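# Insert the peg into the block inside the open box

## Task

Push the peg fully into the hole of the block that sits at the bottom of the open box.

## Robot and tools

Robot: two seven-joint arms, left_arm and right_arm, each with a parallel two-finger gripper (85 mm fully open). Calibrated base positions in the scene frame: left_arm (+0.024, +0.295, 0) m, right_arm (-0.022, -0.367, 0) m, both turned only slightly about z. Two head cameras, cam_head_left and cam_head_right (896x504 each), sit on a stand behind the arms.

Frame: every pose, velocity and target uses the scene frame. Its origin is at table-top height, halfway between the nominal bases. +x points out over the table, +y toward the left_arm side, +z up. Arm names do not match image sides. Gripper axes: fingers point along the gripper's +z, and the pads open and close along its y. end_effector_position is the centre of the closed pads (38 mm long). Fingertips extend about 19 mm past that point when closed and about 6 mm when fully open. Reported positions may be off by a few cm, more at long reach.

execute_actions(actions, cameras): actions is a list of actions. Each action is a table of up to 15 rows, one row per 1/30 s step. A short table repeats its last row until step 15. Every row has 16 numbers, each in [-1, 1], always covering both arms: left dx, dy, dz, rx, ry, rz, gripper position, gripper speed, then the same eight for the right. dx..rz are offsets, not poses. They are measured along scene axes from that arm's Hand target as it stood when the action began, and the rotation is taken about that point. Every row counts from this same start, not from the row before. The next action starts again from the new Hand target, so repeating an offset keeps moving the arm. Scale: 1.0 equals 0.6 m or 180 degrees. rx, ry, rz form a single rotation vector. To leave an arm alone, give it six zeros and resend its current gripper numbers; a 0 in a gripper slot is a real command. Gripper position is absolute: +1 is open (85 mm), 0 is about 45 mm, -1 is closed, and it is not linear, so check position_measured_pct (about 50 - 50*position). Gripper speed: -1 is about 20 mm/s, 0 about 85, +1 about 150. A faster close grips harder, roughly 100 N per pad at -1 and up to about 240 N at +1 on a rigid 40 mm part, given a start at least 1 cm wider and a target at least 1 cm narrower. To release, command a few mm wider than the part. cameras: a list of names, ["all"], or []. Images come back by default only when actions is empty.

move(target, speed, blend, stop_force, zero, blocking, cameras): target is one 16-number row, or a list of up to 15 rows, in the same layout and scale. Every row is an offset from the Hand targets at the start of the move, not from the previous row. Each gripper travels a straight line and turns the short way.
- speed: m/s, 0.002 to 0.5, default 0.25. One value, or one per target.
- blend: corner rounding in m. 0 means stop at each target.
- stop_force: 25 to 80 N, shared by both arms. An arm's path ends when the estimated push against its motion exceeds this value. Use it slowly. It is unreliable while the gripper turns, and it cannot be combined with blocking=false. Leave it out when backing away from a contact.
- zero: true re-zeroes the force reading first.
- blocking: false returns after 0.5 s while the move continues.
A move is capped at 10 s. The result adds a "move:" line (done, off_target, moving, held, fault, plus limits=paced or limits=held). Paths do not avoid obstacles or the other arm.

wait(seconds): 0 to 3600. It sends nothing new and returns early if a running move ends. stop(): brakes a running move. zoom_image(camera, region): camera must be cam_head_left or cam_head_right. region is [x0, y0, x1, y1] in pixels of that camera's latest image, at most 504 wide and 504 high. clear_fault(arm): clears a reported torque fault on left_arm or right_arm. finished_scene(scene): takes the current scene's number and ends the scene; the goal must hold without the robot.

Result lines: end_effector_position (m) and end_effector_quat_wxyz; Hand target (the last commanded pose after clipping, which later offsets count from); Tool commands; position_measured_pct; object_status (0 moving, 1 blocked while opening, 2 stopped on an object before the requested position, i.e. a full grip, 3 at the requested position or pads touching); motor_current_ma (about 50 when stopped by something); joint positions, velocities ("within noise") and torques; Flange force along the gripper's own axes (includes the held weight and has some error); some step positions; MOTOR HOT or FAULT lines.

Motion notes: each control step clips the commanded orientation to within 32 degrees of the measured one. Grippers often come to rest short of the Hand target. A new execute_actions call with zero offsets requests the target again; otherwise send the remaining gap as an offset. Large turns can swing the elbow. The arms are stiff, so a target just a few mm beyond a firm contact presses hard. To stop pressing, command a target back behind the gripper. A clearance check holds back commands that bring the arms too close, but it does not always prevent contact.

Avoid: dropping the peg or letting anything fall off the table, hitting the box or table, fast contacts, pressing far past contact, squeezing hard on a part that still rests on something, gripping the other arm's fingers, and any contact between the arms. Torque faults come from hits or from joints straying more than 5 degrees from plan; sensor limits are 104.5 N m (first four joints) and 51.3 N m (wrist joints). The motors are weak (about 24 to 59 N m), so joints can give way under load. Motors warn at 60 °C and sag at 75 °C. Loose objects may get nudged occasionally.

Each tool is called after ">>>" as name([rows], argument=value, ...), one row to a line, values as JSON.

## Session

>>> execute_actions(actions=[], cameras=["all"])

>>> zoom_image(camera="cam_head_left", region=[200, 240, 700, 460])

Scene clock: 0.00 s.
left_arm: end_effector_position=(+0.6242, +0.3511, +0.3254) position_measured_pct=0.0 object_status=3 motor_current_ma=0 end_effector_quat_wxyz=(-0.073, -0.309, +0.942, -0.109) | right_arm: end_effector_position=(+0.1824, -0.2523, +0.2183) position_measured_pct=0.0 object_status=3 motor_current_ma=0 end_effector_quat_wxyz=(+0.044, +0.618, +0.784, +0.018)
Joint positions: left_arm=[-0.225 0.915 -0.014 0.384 0.257 1.967 2.031] | right_arm=[-0.838 -0.122 0.133 2.279 0.121 0.937 -0.58]
Joint velocities: within noise
Joint torques (N m): no reading
Motor temperatures (°C): left_arm=[34 33 31 31 38 36 40] | right_arm=[32 31 28 33 39 34 38]
Flange force (N): no reading
Hand target: left_arm +0.6242, +0.3511, +0.3254; -0.073, -0.309, +0.942, -0.109 | right_arm +0.1824, -0.2523, +0.2183; +0.044, +0.618, +0.784, +0.018
Tool commands: left_gripper/position=+1.0 left_gripper/speed=+1.0 right_gripper/position=+1.0 right_gripper/speed=+1.0

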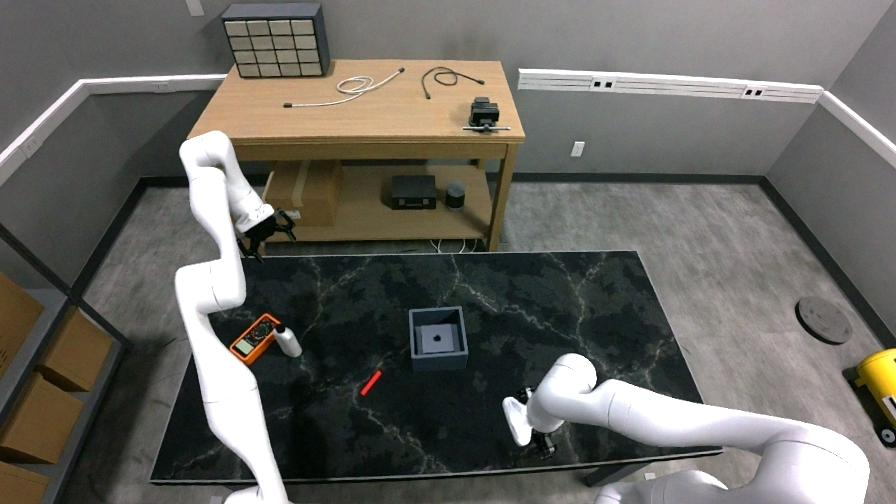

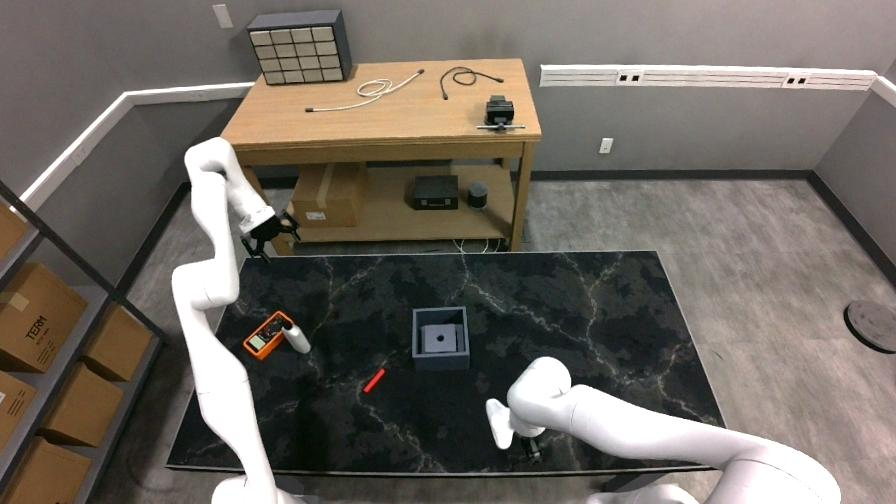

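Scaled by 1.008.

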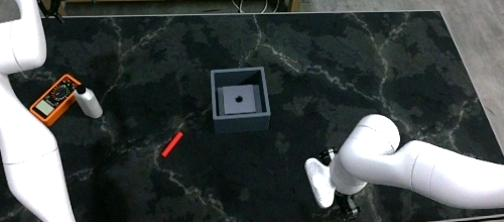

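>>> zoom_image(camera="cam_head_left", region=[350, 363, 392, 405])

>>> zoom_image(camera="cam_head_left", region=[400, 300, 475, 375])

>>> zoom_image(camera="cam_head_right", region=[403, 300, 478, 375])

Scaled by 12.000.

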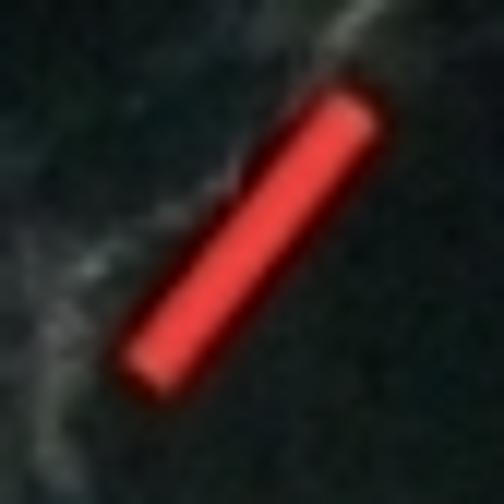

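Scaled by 6.720.

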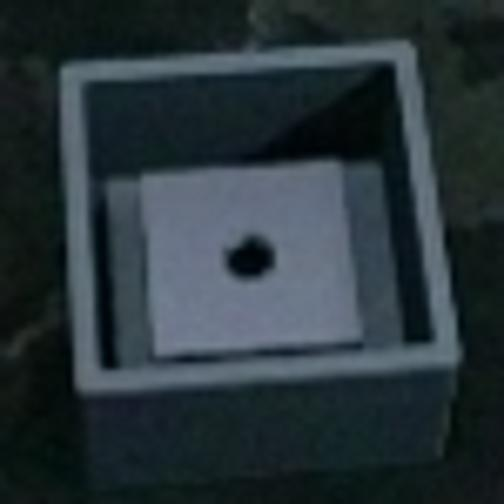

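Scaled by 6.720.

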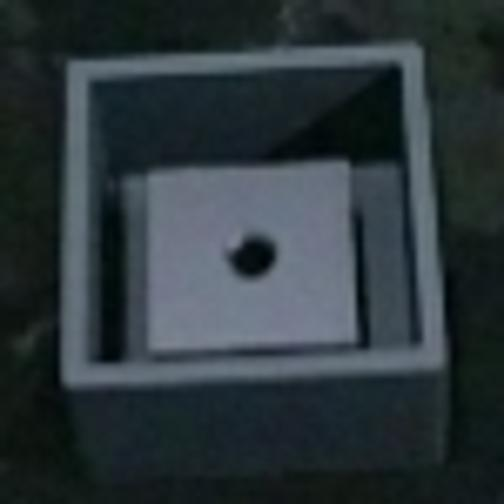

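>>> move([
  [0, 0, 0, 0, 0, 0, 1, 1, 0.196, 0.337, 0.053, -0.0009, 0.0154, 0.1068, 0.2, 1],
  [0, 0, 0, 0, 0, 0, 1, 1, 0.3477, 0.6522, -0.2472, -0.0017, 0.0308, 0.2136, 0.2, 1],
], speed=0.3, blend=[0.08, 0], cameras=["cam_head_left", "cam_head_right"])

>>> zoom_image(camera="cam_head_left", region=[330, 340, 420, 410])

>>> zoom_image(camera="cam_head_right", region=[330, 340, 420, 410])

Scene clock: 83.83 s.
left_arm: end_effector_position=(+0.6242, +0.3511, +0.3254) position_measured_pct=0.0 object_status=3 motor_current_ma=0 end_effector_quat_wxyz=(-0.073, -0.309, +0.942, -0.109) | right_arm: end_effector_position=(+0.3910, +0.1391, +0.0700) position_measured_pct=39.8 object_status=3 motor_current_ma=0 end_effector_quat_wxyz=(+0.000, +0.326, +0.945, +0.000)
Joint positions: left_arm=[-0.225 0.915 -0.014 0.384 0.257 1.967 2.031] | right_arm=[-0.885 1.034 0.002 0.924 -0.002 1.183 -0.017]
Joint torques (N m): left_arm=[-0.34 -25.2 1.64 -8.49 0.26 0.68 0.27] | right_arm=[1.2 -25.25 -0.25 -9.23 0.59 0.22 -0.04]
Flange force (N): left_arm=no reading | right_arm=[2.0 -7.7 0.3]
Hand target: left_arm +0.6242, +0.3511, +0.3254; -0.073, -0.309, +0.942, -0.109 | right_arm +0.3910, +0.1391, +0.0700; +0.000, +0.326, +0.945, +0.000
Off the commanded pose: left_arm 0.000 m, 0 deg | right_arm 0.000 m, 0 deg.
move: done

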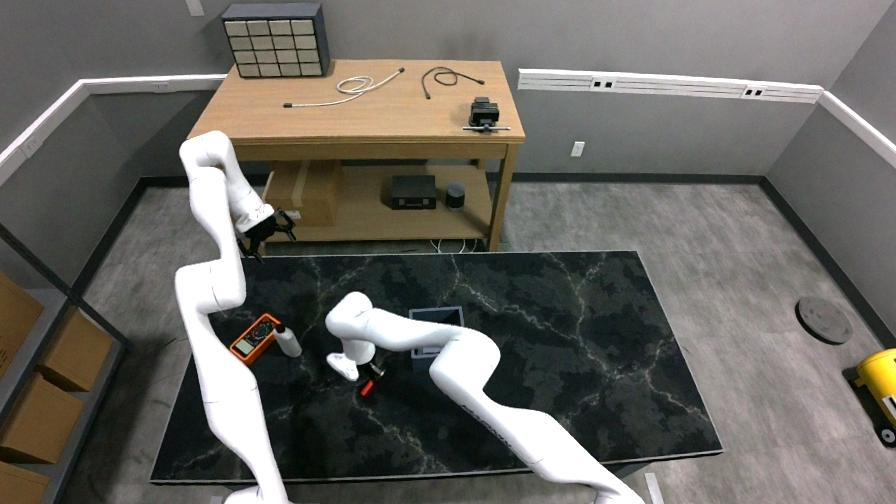

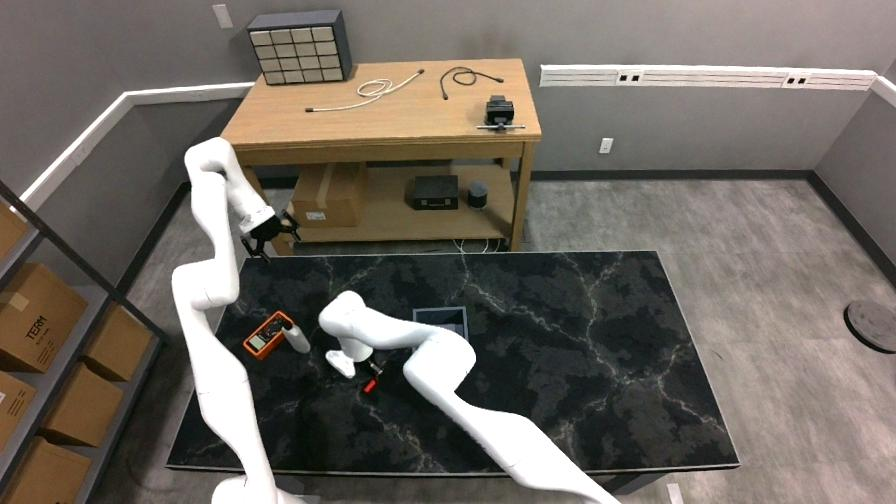

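Scaled by 5.600.

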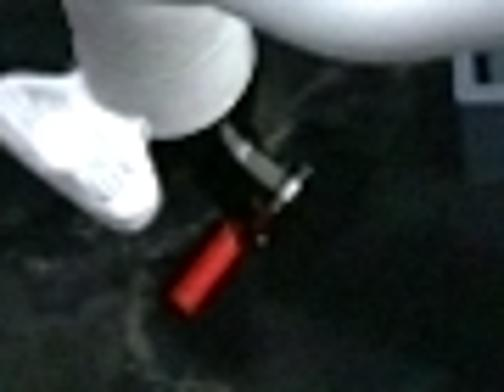

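Scaled by 5.600.

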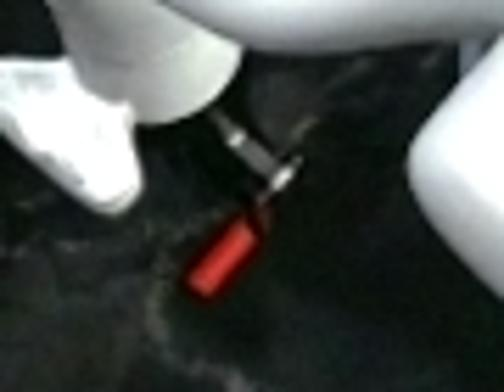

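>>> move([
  [0, 0, 0, 0, 0, 0, 1, 1, -0.01, -0.005, -0.055, 0, 0, 0, 0.2, 1],
  [0, 0, 0, 0, 0, 0, 1, 1, -0.01, -0.005, -0.1083, 0, 0, 0, 0.2, 1],
], speed=[0.12, 0.025], stop_force=25)

>>> move(target=[0, 0, 0, 0, 0, 0, 1, 1, 0, 0, 0.0092, 0, 0, 0, 0.2, -0.5], speed=0.1)

>>> move(target=[0, 0, 0, 0, 0, 0, 1, 1, 0, 0, 0, 0, 0, 0, -0.85, -0.7], speed=0.1, cameras=["cam_head_left", "cam_head_right"])

>>> zoom_image(camera="cam_head_left", region=[330, 340, 420, 410])

Scene clock: 112.70 s.
left_arm: end_effector_position=(+0.6242, +0.3511, +0.3254) position_measured_pct=0.0 object_status=3 motor_current_ma=0 end_effector_quat_wxyz=(-0.073, -0.309, +0.942, -0.109) | right_arm: end_effector_position=(+0.3852, +0.1363, +0.0193) position_measured_pct=39.8 object_status=3 motor_current_ma=0 end_effector_quat_wxyz=(+0.000, +0.326, +0.945, +0.001)
Joint positions: left_arm=[-0.225 0.915 -0.014 0.384 0.257 1.967 2.031] | right_arm=[-0.889 1.081 0 0.994 0 1.064 -0.022]
Joint torques (N m): left_arm=[-0.39 -25.2 1.64 -8.46 0.26 0.67 0.26] | right_arm=[0.76 0.25 -0.98 -2.46 0.57 -3.28 -0.03]
Flange force (N): left_arm=no reading | right_arm=[1.7 -21.9 -44.2]
Hand target: left_arm +0.6242, +0.3511, +0.3254; -0.073, -0.309, +0.942, -0.109 | right_arm +0.3852, +0.1363, +0.0193; +0.000, +0.326, +0.945, +0.001 (not the last commanded pose)
Off the commanded pose: left_arm 0.000 m, 0 deg | right_arm 0.014 m, 0 deg.
move: contact (right_arm); path passed 1 of 2 targets

Scene clock: 113.20 s.
left_arm: end_effector_position=(+0.6242, +0.3511, +0.3254) position_measured_pct=0.0 object_status=3 motor_current_ma=0 end_effector_quat_wxyz=(-0.073, -0.309, +0.942, -0.109) | right_arm: end_effector_position=(+0.3852, +0.1363, +0.0248) position_measured_pct=39.8 object_status=3 motor_current_ma=0 end_effector_quat_wxyz=(+0.000, +0.326, +0.945, +0.001)
Joint positions: left_arm=[-0.225 0.915 -0.014 0.384 0.257 1.967 2.031] | right_arm=[-0.889 1.074 0 0.992 0 1.074 -0.022]
Joint torques (N m): left_arm=[-0.37 -25.16 1.62 -8.49 0.28 0.67 0.24] | right_arm=[1.12 -25.24 -0.32 -8.75 0.59 0.28 -0.03]
Flange force (N): left_arm=no reading | right_arm=[2.0 -7.0 -0.2]
Hand target: left_arm +0.6242, +0.3511, +0.3254; -0.073, -0.309, +0.942, -0.109 | right_arm +0.3852, +0.1363, +0.0248; +0.000, +0.326, +0.945, +0.001
Off the commanded pose: left_arm 0.000 m, 0 deg | right_arm 0.000 m, 0 deg.
move: done

Scene clock: 114.60 s.
left_arm: end_effector_position=(+0.6242, +0.3511, +0.3254) position_measured_pct=0.0 object_status=3 motor_current_ma=0 end_effector_quat_wxyz=(-0.073, -0.309, +0.942, -0.109) | right_arm: end_effector_position=(+0.3852, +0.1363, +0.0250) position_measured_pct=85.7 object_status=0 motor_current_ma=1000 end_effector_quat_wxyz=(+0.000, +0.326, +0.945, +0.001)
Joint positions: left_arm=[-0.225 0.915 -0.014 0.384 0.257 1.967 2.031] | right_arm=[-0.889 1.074 0 0.992 0 1.074 -0.022]
Joint torques (N m): left_arm=[-0.35 -25.18 1.62 -8.48 0.27 0.66 0.27] | right_arm=[1.21 -15.16 -0.44 -3.76 0.6 0.79 -0.04]
Flange force (N): left_arm=no reading | right_arm=[2.0 -4.7 -15.2]
Hand target: left_arm +0.6242, +0.3511, +0.3254; -0.073, -0.309, +0.942, -0.109 | right_arm +0.3852, +0.1363, +0.0249; +0.000, +0.326, +0.945, +0.001
Off the commanded pose: left_arm 0.000 m, 0 deg | right_arm 0.000 m, 0 deg.
move: done

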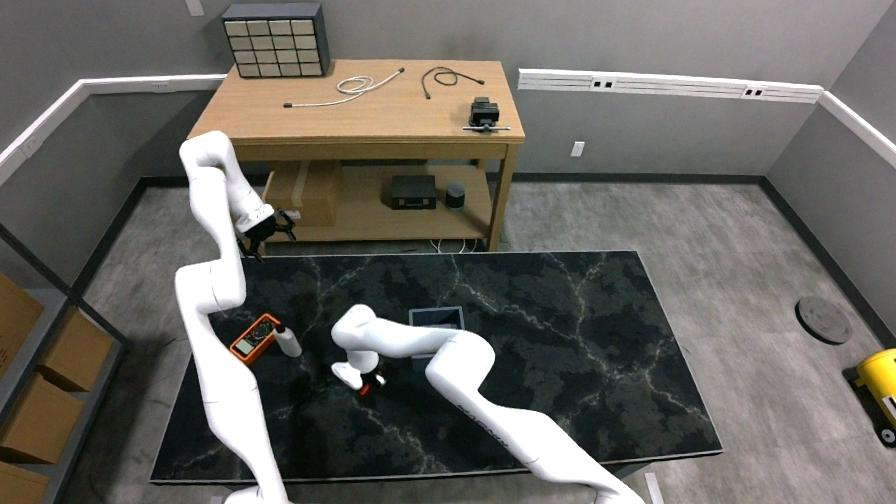

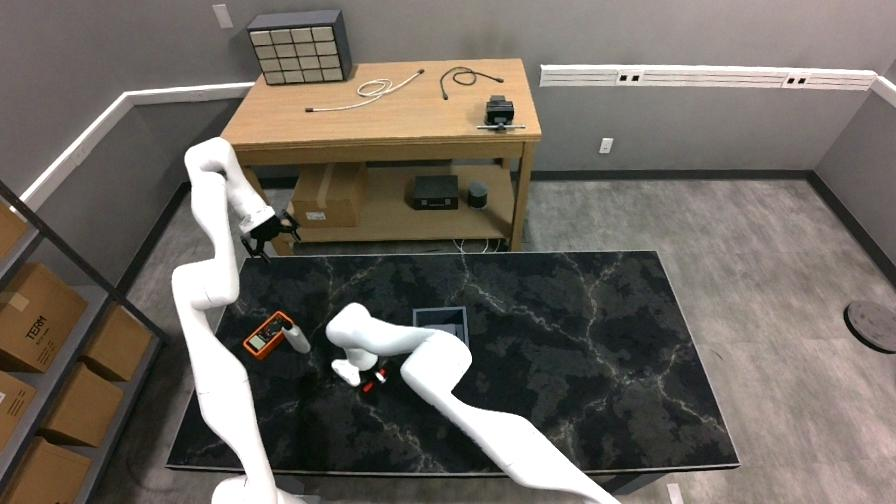

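Scaled by 5.600.

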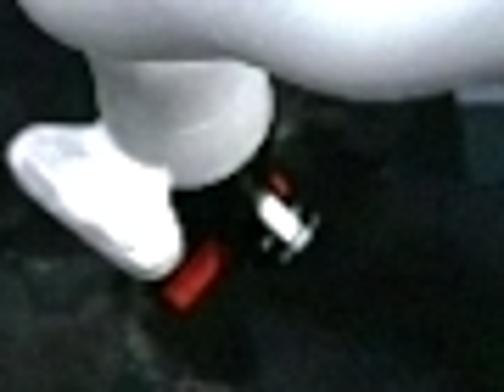

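>>> move([
  [0, 0, 0, 0, 0, 0, 1, 1, 0, 0, 0.07, 0, 0, 0, -0.85, -0.7],
  [0, 0, 0, 0, 0, 0, 1, 1, -0.0253, -0.0272, 0.07, 0, 0, -0.289, -0.85, -0.7],
  [0, 0, 0, 0, 0, 0, 1, 1, -0.0253, -0.0272, 0.0022, 0, 0, -0.289, -0.85, -0.7],
], speed=[0.15, 0.3, 0.06], blend=[0.02, 0.005, 0])

>>> move([
  [0, 0, 0, 0, 0, 0, 1, 1, 0, 0, 0, 0, 0, 0, 0.2, 0],
  [0, 0, 0, 0, 0, 0, 1, 1, 0, 0, 0.1, 0, 0, 0, 0.2, 0],
  [0, 0, 0, 0, 0, 0, 1, 1, 0, -0.0517, 0.0813, 0.25, 0, 0, 0.2, 0],
], speed=[0.1, 0.15, 0.3], blend=[0, 0.02, 0], cameras=["cam_head_left", "cam_head_right"])

>>> zoom_image(camera="cam_head_left", region=[335, 340, 425, 410])

>>> zoom_image(camera="cam_head_right", region=[335, 340, 425, 410])

Scene clock: 144.40 s.
left_arm: end_effector_position=(+0.6242, +0.3511, +0.3254) position_measured_pct=0.0 object_status=3 motor_current_ma=0 end_effector_quat_wxyz=(-0.073, -0.309, +0.942, -0.109) | right_arm: end_effector_position=(+0.3700, +0.1200, +0.0263) position_measured_pct=85.7 object_status=2 motor_current_ma=50 end_effector_quat_wxyz=(+0.001, +0.707, +0.707, +0.001)
Joint positions: left_arm=[-0.225 0.915 -0.014 0.384 0.257 1.967 2.031] | right_arm=[-0.98 1.028 0.194 1.118 -0.194 1.011 -0.817]
Joint torques (N m): left_arm=[-0.33 -25.19 1.68 -8.48 0.25 0.64 0.27] | right_arm=[1.11 -23.46 0.92 -8.07 0.57 0.25 -0.05]
Flange force (N): left_arm=no reading | right_arm=[-4.4 -5.9 -1.7]
Hand target: left_arm +0.6242, +0.3511, +0.3254; -0.073, -0.309, +0.942, -0.109 | right_arm +0.3700, +0.1200, +0.0262; +0.001, +0.707, +0.707, +0.001
Off the commanded pose: left_arm 0.000 m, 0 deg | right_arm 0.000 m, 0 deg.
move: done

Scene clock: 147.97 s.
left_arm: end_effector_position=(+0.6242, +0.3511, +0.3254) position_measured_pct=0.0 object_status=3 motor_current_ma=0 end_effector_quat_wxyz=(-0.073, -0.309, +0.942, -0.109) | right_arm: end_effector_position=(+0.3700, +0.0890, +0.0750) position_measured_pct=39.8 object_status=3 motor_current_ma=0 end_effector_quat_wxyz=(-0.270, +0.654, +0.653, +0.271)
Joint positions: left_arm=[-0.225 0.915 -0.014 0.384 0.257 1.967 2.031] | right_arm=[-0.075 0.96 -0.761 1.809 -0.619 0.131 0.116]
Joint torques (N m): left_arm=[-0.34 -25.19 1.66 -8.46 0.27 0.63 0.28] | right_arm=[1.14 -18.36 -7.6 -5.44 0.35 0.62 -0.15]
Flange force (N): left_arm=no reading | right_arm=[4.5 -0.4 0.4]
Hand target: left_arm +0.6242, +0.3511, +0.3254; -0.073, -0.309, +0.942, -0.109 | right_arm +0.3700, +0.0890, +0.0749; -0.270, +0.654, +0.653, +0.271
Off the commanded pose: left_arm 0.000 m, 0 deg | right_arm 0.000 m, 0 deg.
move: done

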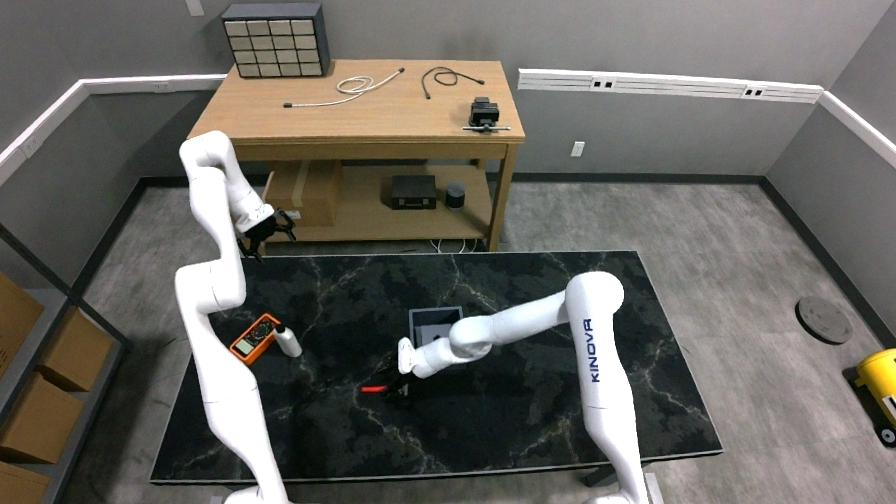

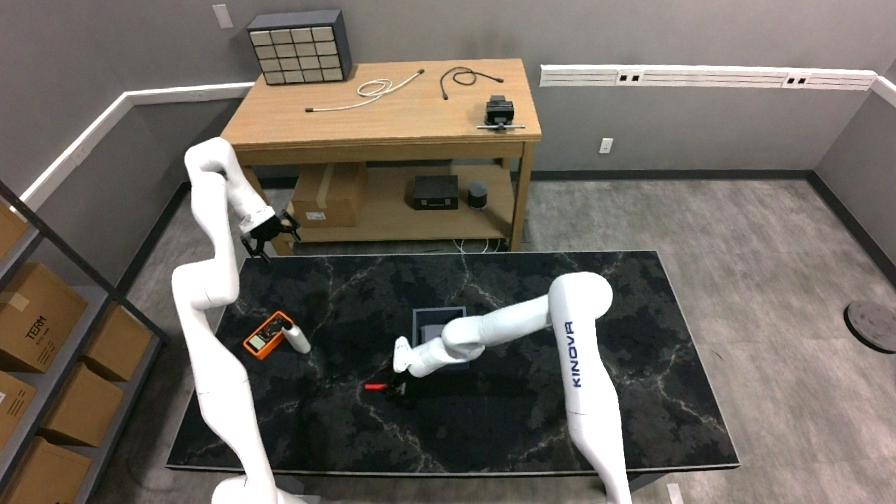

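Scaled by 5.600.

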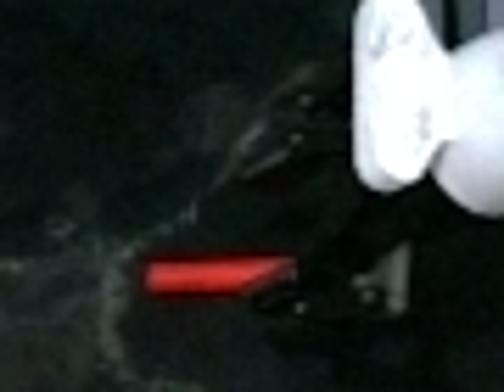

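Scaled by 5.600.

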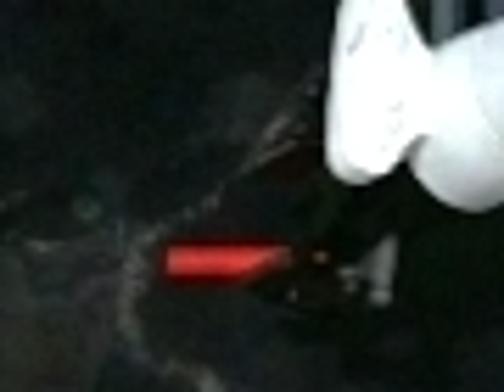

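>>> move([
  [0, 0, 0, 0, 0, 0, 1, 1, 0.0083, -0.0083, -0.0583, 0, 0, 0, 0.2, 0],
  [0, 0, 0, 0, 0, 0, 1, 1, 0.0083, -0.0083, -0.1167, 0, 0, 0, 0.2, 0],
], speed=[0.12, 0.025], stop_force=25)

>>> move(target=[0, 0, 0, 0, 0, 0, 1, 1, 0, 0, 0.0092, 0, 0, 0, 0.2, -0.5], speed=0.1)

>>> move(target=[0, 0, 0, 0, 0, 0, 1, 1, 0, 0, 0, 0, 0, 0, -0.85, -0.7], speed=0.1)

>>> move([
  [0, 0, 0, 0, 0, 0, 1, 1, 0, 0, 0.25, 0, 0, 0, -0.85, -0.7],
  [0, 0, 0, 0, 0, 0, 1, 1, 0.2175, -0.2642, 0.2917, 0, 0.705, -0.705, -0.85, -0.7],
  [0, 0, 0, 0, 0, 0, 1, 1, 0.2175, -0.2642, 0.2308, 0, 0.705, -0.705, -0.85, -0.7],
], speed=[0.2, 0.44, 0.15], blend=[0.03, 0.01, 0], cameras=["cam_head_left", "cam_head_right"])

>>> zoom_image(camera="cam_head_left", region=[402, 300, 472, 360])

>>> zoom_image(camera="cam_head_right", region=[402, 300, 472, 360])

Scene clock: 185.50 s.
left_arm: end_effector_position=(+0.6242, +0.3511, +0.3254) position_measured_pct=0.0 object_status=3 motor_current_ma=0 end_effector_quat_wxyz=(-0.073, -0.309, +0.942, -0.109) | right_arm: end_effector_position=(+0.3750, +0.0840, +0.0187) position_measured_pct=39.8 object_status=3 motor_current_ma=0 end_effector_quat_wxyz=(-0.270, +0.654, +0.653, +0.271)
Joint positions: left_arm=[-0.225 0.915 -0.014 0.384 0.257 1.967 2.031] | right_arm=[-0.043 1.112 -0.792 1.794 -0.571 0.045 0.188]
Joint torques (N m): left_arm=[-0.37 -25.21 1.64 -8.47 0.27 0.68 0.28] | right_arm=[1.27 -10.74 -1.05 -4.51 0.39 -1.35 -0.33]
Flange force (N): left_arm=no reading | right_arm=[14.9 -7.0 -20.0]
Hand target: left_arm +0.6242, +0.3511, +0.3254; -0.073, -0.309, +0.942, -0.109 | right_arm +0.3750, +0.0840, +0.0188; -0.270, +0.654, +0.653, +0.271 (not the last commanded pose)
Off the commanded pose: left_arm 0.000 m, 0 deg | right_arm 0.014 m, 0 deg.
move: contact (right_arm); path passed 1 of 2 targets

Scene clock: 186.00 s.
left_arm: end_effector_position=(+0.6242, +0.3511, +0.3254) position_measured_pct=0.0 object_status=3 motor_current_ma=0 end_effector_quat_wxyz=(-0.073, -0.309, +0.942, -0.109) | right_arm: end_effector_position=(+0.3750, +0.0840, +0.0242) position_measured_pct=39.8 object_status=3 motor_current_ma=0 end_effector_quat_wxyz=(-0.270, +0.654, +0.653, +0.271)
Joint positions: left_arm=[-0.225 0.915 -0.014 0.384 0.257 1.967 2.031] | right_arm=[-0.045 1.097 -0.79 1.796 -0.576 0.054 0.182]
Joint torques (N m): left_arm=[-0.42 -25.2 1.61 -8.47 0.27 0.65 0.27] | right_arm=[3.14 -19.24 -6.74 -4.18 0.46 0.24 -0.17]
Flange force (N): left_arm=no reading | right_arm=[6.7 -0.6 3.3]
Hand target: left_arm +0.6242, +0.3511, +0.3254; -0.073, -0.309, +0.942, -0.109 | right_arm +0.3750, +0.0840, +0.0243; -0.270, +0.654, +0.653, +0.271
Off the commanded pose: left_arm 0.000 m, 0 deg | right_arm 0.000 m, 0 deg.
move: done

Scene clock: 187.47 s.
left_arm: end_effector_position=(+0.6242, +0.3511, +0.3254) position_measured_pct=0.0 object_status=3 motor_current_ma=0 end_effector_quat_wxyz=(-0.073, -0.309, +0.942, -0.109) | right_arm: end_effector_position=(+0.3750, +0.0841, +0.0244) position_measured_pct=85.7 object_status=0 motor_current_ma=1000 end_effector_quat_wxyz=(-0.270, +0.654, +0.653, +0.271)
Joint positions: left_arm=[-0.225 0.915 -0.014 0.384 0.257 1.967 2.031] | right_arm=[-0.045 1.097 -0.79 1.796 -0.576 0.054 0.182]
Joint torques (N m): left_arm=[-0.35 -25.18 1.63 -8.5 0.27 0.65 0.27] | right_arm=[0.45 -12.13 -2.92 -1.13 0.58 0.49 -0.13]
Flange force (N): left_arm=no reading | right_arm=[14.0 0.2 -11.0]
Hand target: left_arm +0.6242, +0.3511, +0.3254; -0.073, -0.309, +0.942, -0.109 | right_arm +0.3750, +0.0840, +0.0243; -0.270, +0.654, +0.653, +0.271
Off the commanded pose: left_arm 0.000 m, 0 deg | right_arm 0.000 m, 0 deg.
move: done

Scene clock: 192.70 s.
left_arm: end_effector_position=(+0.6242, +0.3511, +0.3254) position_measured_pct=0.0 object_status=3 motor_current_ma=0 end_effector_quat_wxyz=(-0.073, -0.309, +0.942, -0.109) | right_arm: end_effector_position=(+0.5055, -0.0745, +0.1628) position_measured_pct=85.7 object_status=2 motor_current_ma=50 end_effector_quat_wxyz=(-0.271, +0.657, -0.650, -0.270)
Joint positions: left_arm=[-0.225 0.915 -0.014 0.384 0.257 1.967 2.031] | right_arm=[-0.196 0.772 0.09 1.508 -1.048 1.023 -2.652]
Joint torques (N m): left_arm=[-0.36 -25.16 1.61 -8.49 0.27 0.64 0.26] | right_arm=[1.17 -21.04 -1.1 -7.95 -0.98 1.14 0.1]
Flange force (N): left_arm=no reading | right_arm=[-1.7 4.2 1.0]
Hand target: left_arm +0.6242, +0.3511, +0.3254; -0.073, -0.309, +0.942, -0.109 | right_arm +0.5055, -0.0745, +0.1628; -0.271, +0.657, -0.650, -0.270
Off the commanded pose: left_arm 0.000 m, 0 deg | right_arm 0.000 m, 0 deg.
move: done

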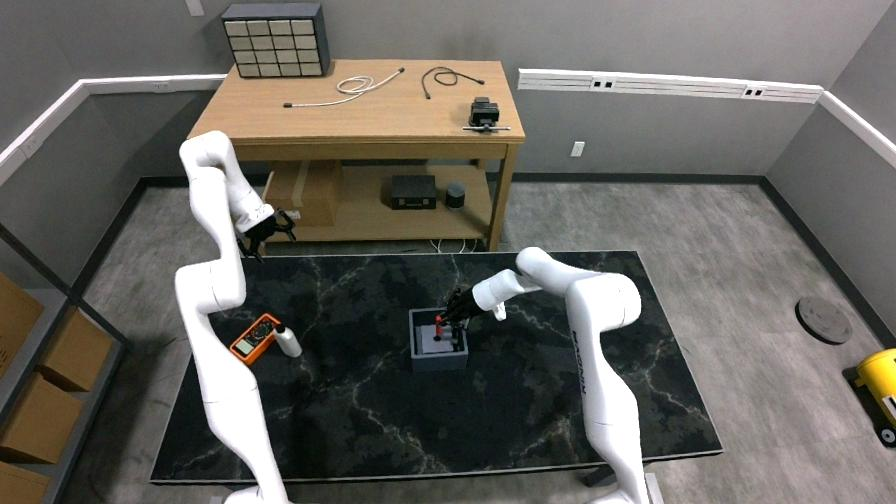

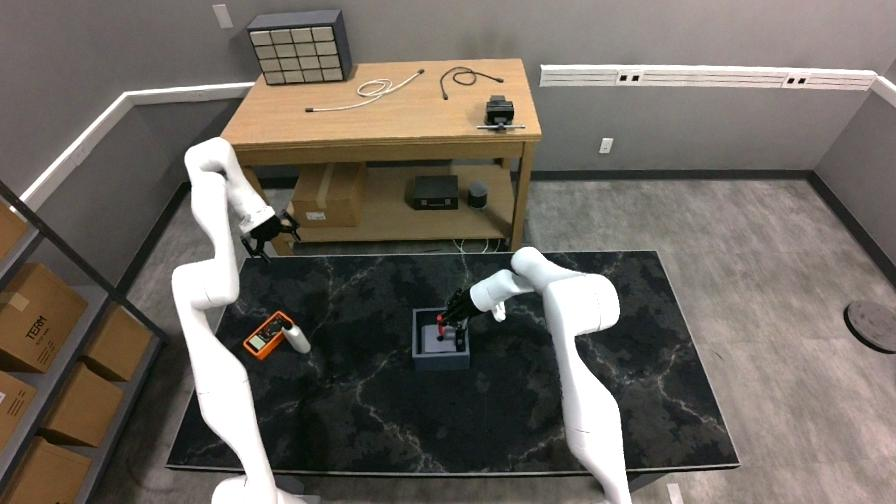

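Scaled by 7.200.

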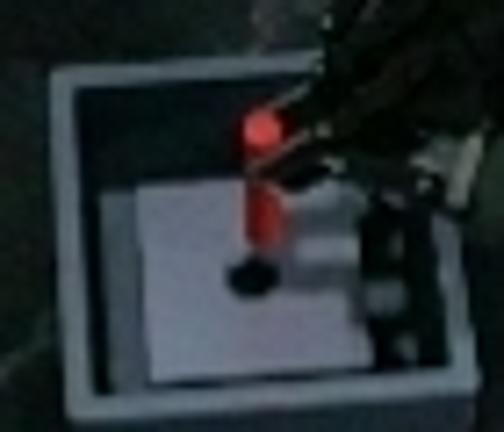

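Scaled by 7.200.

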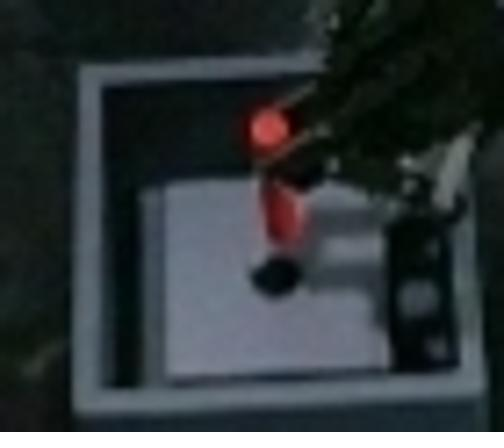

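>>> move(target=[0, 0, 0, 0, 0, 0, 1, 1, -0.005, 0.0103, -0.04, 0, 0, 0, -0.85, -0.7], speed=0.1, cameras=["cam_head_left", "cam_head_right"])

>>> zoom_image(camera="cam_head_left", region=[416, 316, 458, 352])

>>> zoom_image(camera="cam_head_right", region=[416, 316, 458, 352])

Scene clock: 210.90 s.
left_arm: end_effector_position=(+0.6242, +0.3511, +0.3254) position_measured_pct=0.0 object_status=3 motor_current_ma=0 end_effector_quat_wxyz=(-0.073, -0.309, +0.942, -0.109) | right_arm: end_effector_position=(+0.5025, -0.0683, +0.1389) position_measured_pct=85.7 object_status=2 motor_current_ma=50 end_effector_quat_wxyz=(-0.271, +0.657, -0.650, -0.270)
Joint positions: left_arm=[-0.225 0.915 -0.014 0.384 0.257 1.967 2.031] | right_arm=[-0.198 0.806 0.073 1.531 -1.078 0.978 -2.603]
Joint torques (N m): left_arm=[-0.4 -25.14 1.62 -8.45 0.26 0.66 0.3] | right_arm=[1.21 -20.12 -1.03 -7.54 -0.71 0.83 0.1]
Flange force (N): left_arm=no reading | right_arm=[-3.0 5.2 -0.9]
Hand target: left_arm +0.6242, +0.3511, +0.3254; -0.073, -0.309, +0.942, -0.109 | right_arm +0.5025, -0.0683, +0.1388; -0.271, +0.657, -0.650, -0.270
Off the commanded pose: left_arm 0.000 m, 0 deg | right_arm 0.000 m, 0 deg.
move: done

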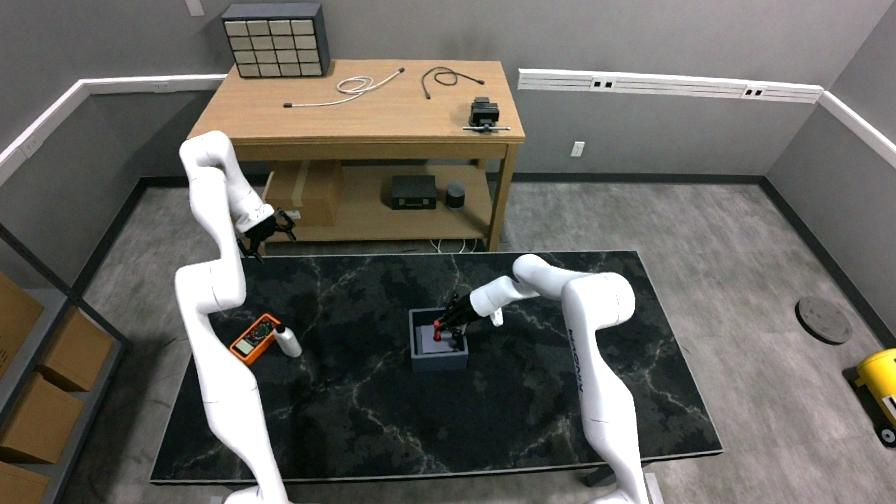

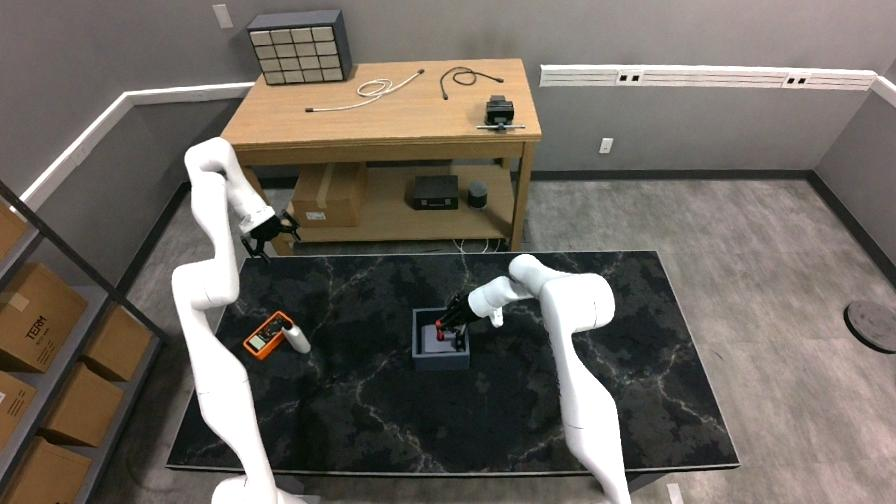

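Scaled by 12.000.

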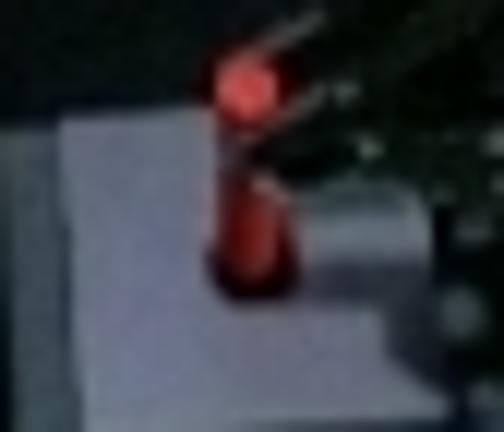

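Scaled by 12.000.

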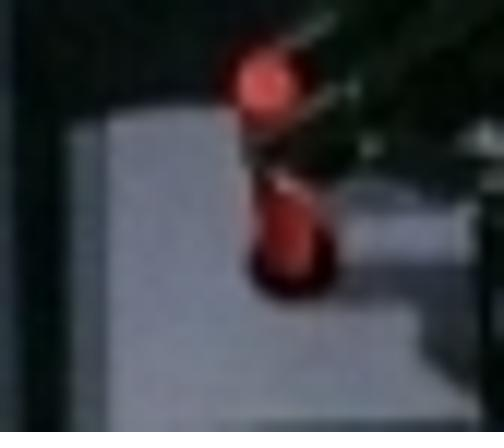

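>>> move(target=[0, 0, 0, 0, 0, 0, 1, 1, 0.0017, 0, -0.1017, 0, 0, 0, -0.85, -0.7], speed=0.04, stop_force=28, cameras=["cam_head_left", "cam_head_right"])

>>> zoom_image(camera="cam_head_left", region=[416, 316, 458, 352])

Scene clock: 222.93 s.
left_arm: end_effector_position=(+0.6242, +0.3511, +0.3254) position_measured_pct=0.0 object_status=3 motor_current_ma=0 end_effector_quat_wxyz=(-0.073, -0.309, +0.942, -0.109) | right_arm: end_effector_position=(+0.5036, -0.0683, +0.0827) position_measured_pct=85.7 object_status=2 motor_current_ma=50 end_effector_quat_wxyz=(-0.271, +0.657, -0.650, -0.270)
Joint positions: left_arm=[-0.225 0.915 -0.014 0.384 0.257 1.967 2.031] | right_arm=[-0.177 0.905 0.039 1.546 -1.135 0.909 -2.488]
Joint torques (N m): left_arm=[-0.39 -25.14 1.58 -8.5 0.25 0.62 0.27] | right_arm=[-2.62 -5.15 -0.76 -2.52 1.35 -2.42 0.15]
Flange force (N): left_arm=no reading | right_arm=[-17.3 8.6 -28.7]
Hand target: left_arm +0.6242, +0.3511, +0.3254; -0.073, -0.309, +0.942, -0.109 | right_arm +0.5036, -0.0683, +0.0827; -0.271, +0.657, -0.650, -0.270 (not the last commanded pose)
Off the commanded pose: left_arm 0.000 m, 0 deg | right_arm 0.005 m, 0 deg.
move: contact (right_arm)

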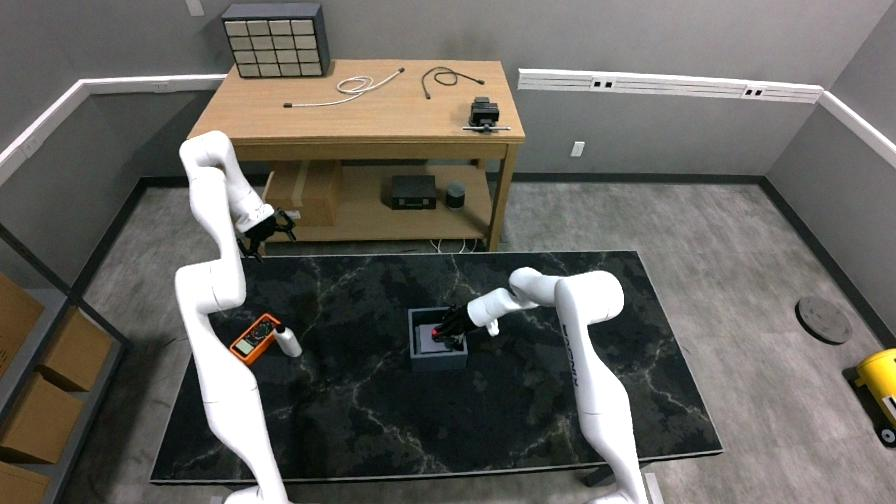

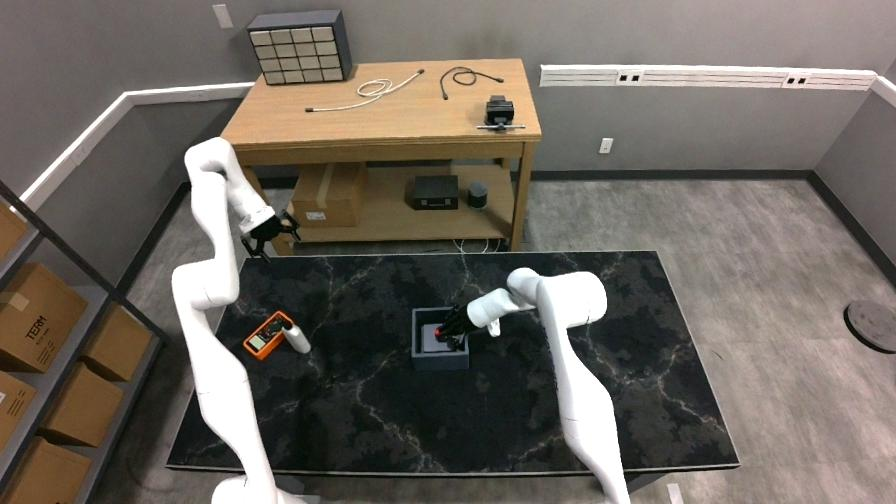

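Scaled by 12.000.

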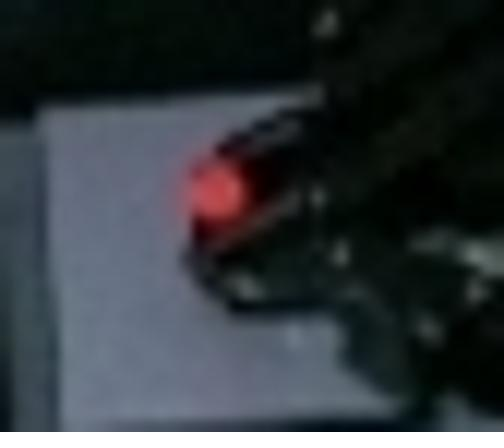

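>>> move(target=[0, 0, 0, 0, 0, 0, 1, 1, 0, 0, 0.003, 0, 0, 0, -0.85, -0.7], speed=0.05)

>>> move([
  [0, 0, 0, 0, 0, 0, 1, 1, 0, 0, 0, 0, 0, 0, -0.4, -1],
  [0, 0, 0, 0, 0, 0, 1, 1, 0, -0.0833, 0.0833, 0, 0, 0, -0.4, -1],
  [0, 0, 0, 0, 0, 0, 1, 1, 0, -0.23, 0.25, 0, 0, 0, -0.4, -1],
], speed=[0.05, 0.1, 0.3], blend=[0, 0.02, 0], cameras=["cam_head_left", "cam_head_right"])

>>> zoom_image(camera="cam_head_left", region=[416, 316, 458, 352])

>>> zoom_image(camera="cam_head_right", region=[416, 316, 458, 352])

Scene clock: 235.03 s.
left_arm: end_effector_position=(+0.6242, +0.3511, +0.3254) position_measured_pct=0.0 object_status=3 motor_current_ma=0 end_effector_quat_wxyz=(-0.073, -0.309, +0.942, -0.109) | right_arm: end_effector_position=(+0.5036, -0.0683, +0.0844) position_measured_pct=85.7 object_status=2 motor_current_ma=50 end_effector_quat_wxyz=(-0.271, +0.657, -0.650, -0.270)
Joint positions: left_arm=[-0.225 0.915 -0.014 0.384 0.257 1.967 2.031] | right_arm=[-0.178 0.902 0.04 1.546 -1.134 0.911 -2.491]
Joint torques (N m): left_arm=[-0.38 -25.19 1.62 -8.42 0.26 0.63 0.25] | right_arm=[-1.17 -12.03 -1.24 -4.84 0.26 -1.03 0.11]
Flange force (N): left_arm=no reading | right_arm=[-10.7 7.9 -17.5]
Hand target: left_arm +0.6242, +0.3511, +0.3254; -0.073, -0.309, +0.942, -0.109 | right_arm +0.5036, -0.0683, +0.0845; -0.271, +0.657, -0.650, -0.270
Off the commanded pose: left_arm 0.000 m, 0 deg | right_arm 0.000 m, 0 deg.
move: done

Scene clock: 237.73 s.
left_arm: end_effector_position=(+0.6242, +0.3511, +0.3254) position_measured_pct=0.0 object_status=3 motor_current_ma=0 end_effector_quat_wxyz=(-0.073, -0.309, +0.942, -0.109) | right_arm: end_effector_position=(+0.5036, -0.2062, +0.2344) position_measured_pct=69.7 object_status=3 motor_current_ma=0 end_effector_quat_wxyz=(-0.271, +0.657, -0.650, -0.270)
Joint positions: left_arm=[-0.225 0.915 -0.014 0.384 0.257 1.967 2.031] | right_arm=[0.013 0.668 0.157 1.452 -0.925 1.298 -2.638]
Joint torques (N m): left_arm=[-0.33 -25.14 1.63 -8.46 0.26 0.64 0.23] | right_arm=[1.17 -19.62 -0.8 -8.35 -1.06 1.16 -0.03]
Flange force (N): left_arm=no reading | right_arm=[-1.7 5.0 2.4]
Hand target: left_arm +0.6242, +0.3511, +0.3254; -0.073, -0.309, +0.942, -0.109 | right_arm +0.5036, -0.2063, +0.2345; -0.271, +0.657, -0.650, -0.270
Off the commanded pose: left_arm 0.000 m, 0 deg | right_arm 0.000 m, 0 deg.
move: done

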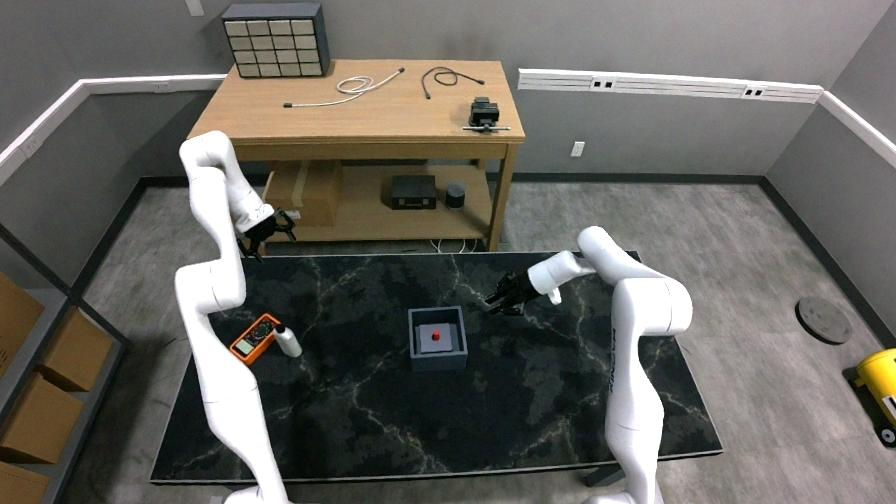

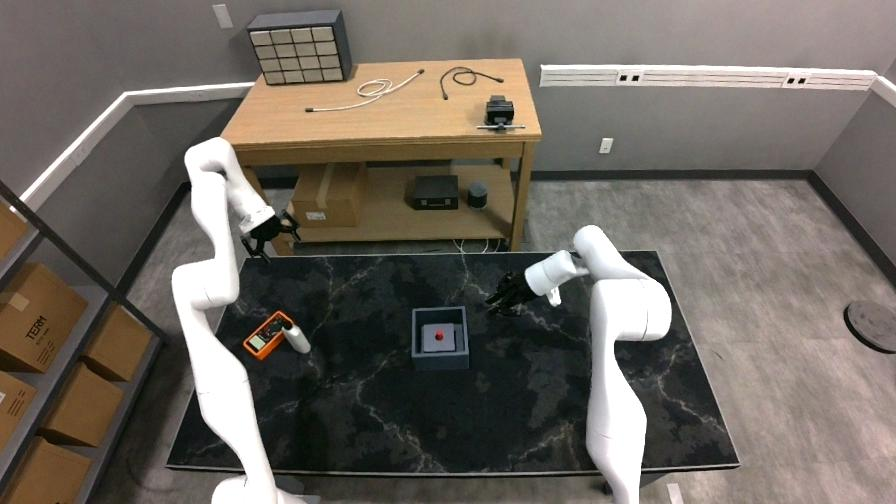

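Scaled by 12.000.

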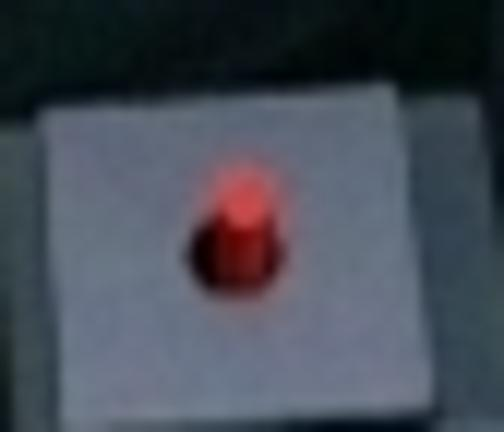

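Scaled by 12.000.

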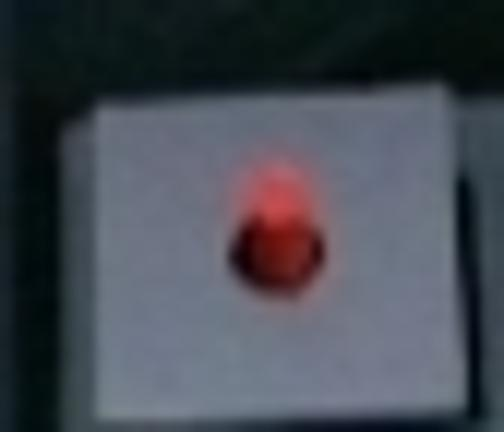

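>>> move(target=[0, 0, 0, 0, 0, 0, 1, 1, 0, 0.2513, -0.1658, 0, 0, 0, -1, 1], speed=0.3)

>>> move(target=[0, 0, 0, 0, 0, 0, 1, 1, 0, 0, -0.06, 0, 0, 0, -1, 1], speed=0.035, stop_force=30, cameras=["cam_head_left"])

>>> zoom_image(camera="cam_head_left", region=[416, 316, 458, 352])

Scene clock: 253.43 s.
left_arm: end_effector_position=(+0.6242, +0.3511, +0.3254) position_measured_pct=0.0 object_status=3 motor_current_ma=0 end_effector_quat_wxyz=(-0.073, -0.309, +0.942, -0.109) | right_arm: end_effector_position=(+0.5036, -0.0555, +0.1350) position_measured_pct=98.7 object_status=3 motor_current_ma=0 end_effector_quat_wxyz=(-0.271, +0.657, -0.650, -0.270)
Joint positions: left_arm=[-0.225 0.915 -0.014 0.384 0.257 1.967 2.031] | right_arm=[-0.213 0.817 0.059 1.521 -1.081 0.957 -2.616]
Joint torques (N m): left_arm=[-0.39 -25.18 1.61 -8.52 0.25 0.64 0.25] | right_arm=[1.36 -20.97 -1.28 -7.71 -0.74 1.18 -0.04]
Flange force (N): left_arm=no reading | right_arm=[-2.0 5.4 0.5]
Hand target: left_arm +0.6242, +0.3511, +0.3254; -0.073, -0.309, +0.942, -0.109 | right_arm +0.5036, -0.0555, +0.1350; -0.271, +0.657, -0.650, -0.270
Off the commanded pose: left_arm 0.000 m, 0 deg | right_arm 0.000 m, 0 deg.
move: done

Scene clock: 255.43 s.
left_arm: end_effector_position=(+0.6242, +0.3511, +0.3254) position_measured_pct=0.0 object_status=3 motor_current_ma=0 end_effector_quat_wxyz=(-0.073, -0.309, +0.942, -0.109) | right_arm: end_effector_position=(+0.5036, -0.0555, +0.0990) position_measured_pct=98.7 object_status=3 motor_current_ma=0 end_effector_quat_wxyz=(-0.271, +0.657, -0.650, -0.270)
Joint positions: left_arm=[-0.225 0.915 -0.014 0.384 0.257 1.967 2.031] | right_arm=[-0.199 0.879 0.036 1.535 -1.119 0.91 -2.541]
Joint torques (N m): left_arm=[-0.35 -25.17 1.64 -8.5 0.28 0.69 0.25] | right_arm=[3.78 -12.43 2.94 -2.15 2.22 -0.72 -0.1]
Flange force (N): left_arm=no reading | right_arm=[-16.3 2.8 -6.0]
Hand target: left_arm +0.6242, +0.3511, +0.3254; -0.073, -0.309, +0.942, -0.109 | right_arm +0.5036, -0.0555, +0.0990; -0.271, +0.657, -0.650, -0.270
Off the commanded pose: left_arm 0.000 m, 0 deg | right_arm 0.000 m, 0 deg.
move: done

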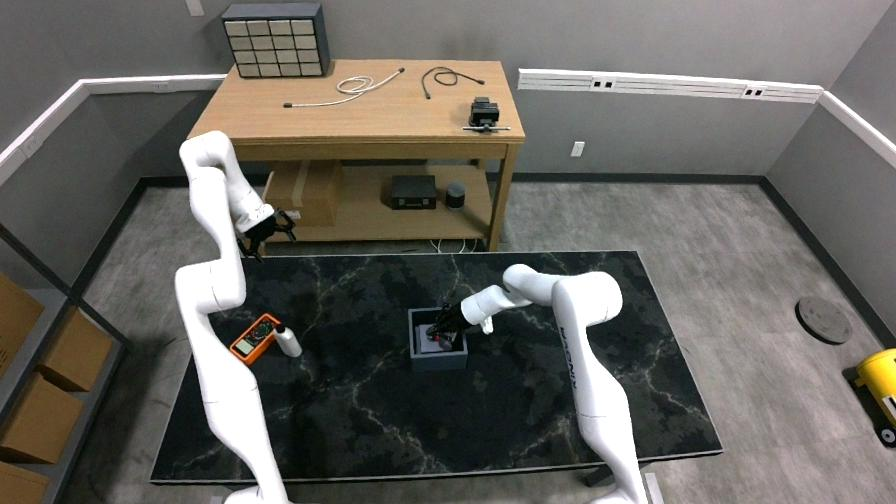

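Scaled by 12.000.

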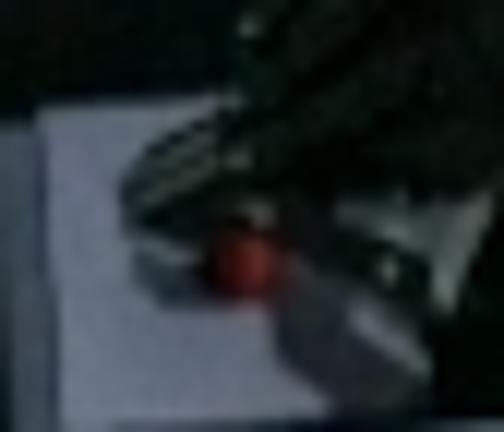

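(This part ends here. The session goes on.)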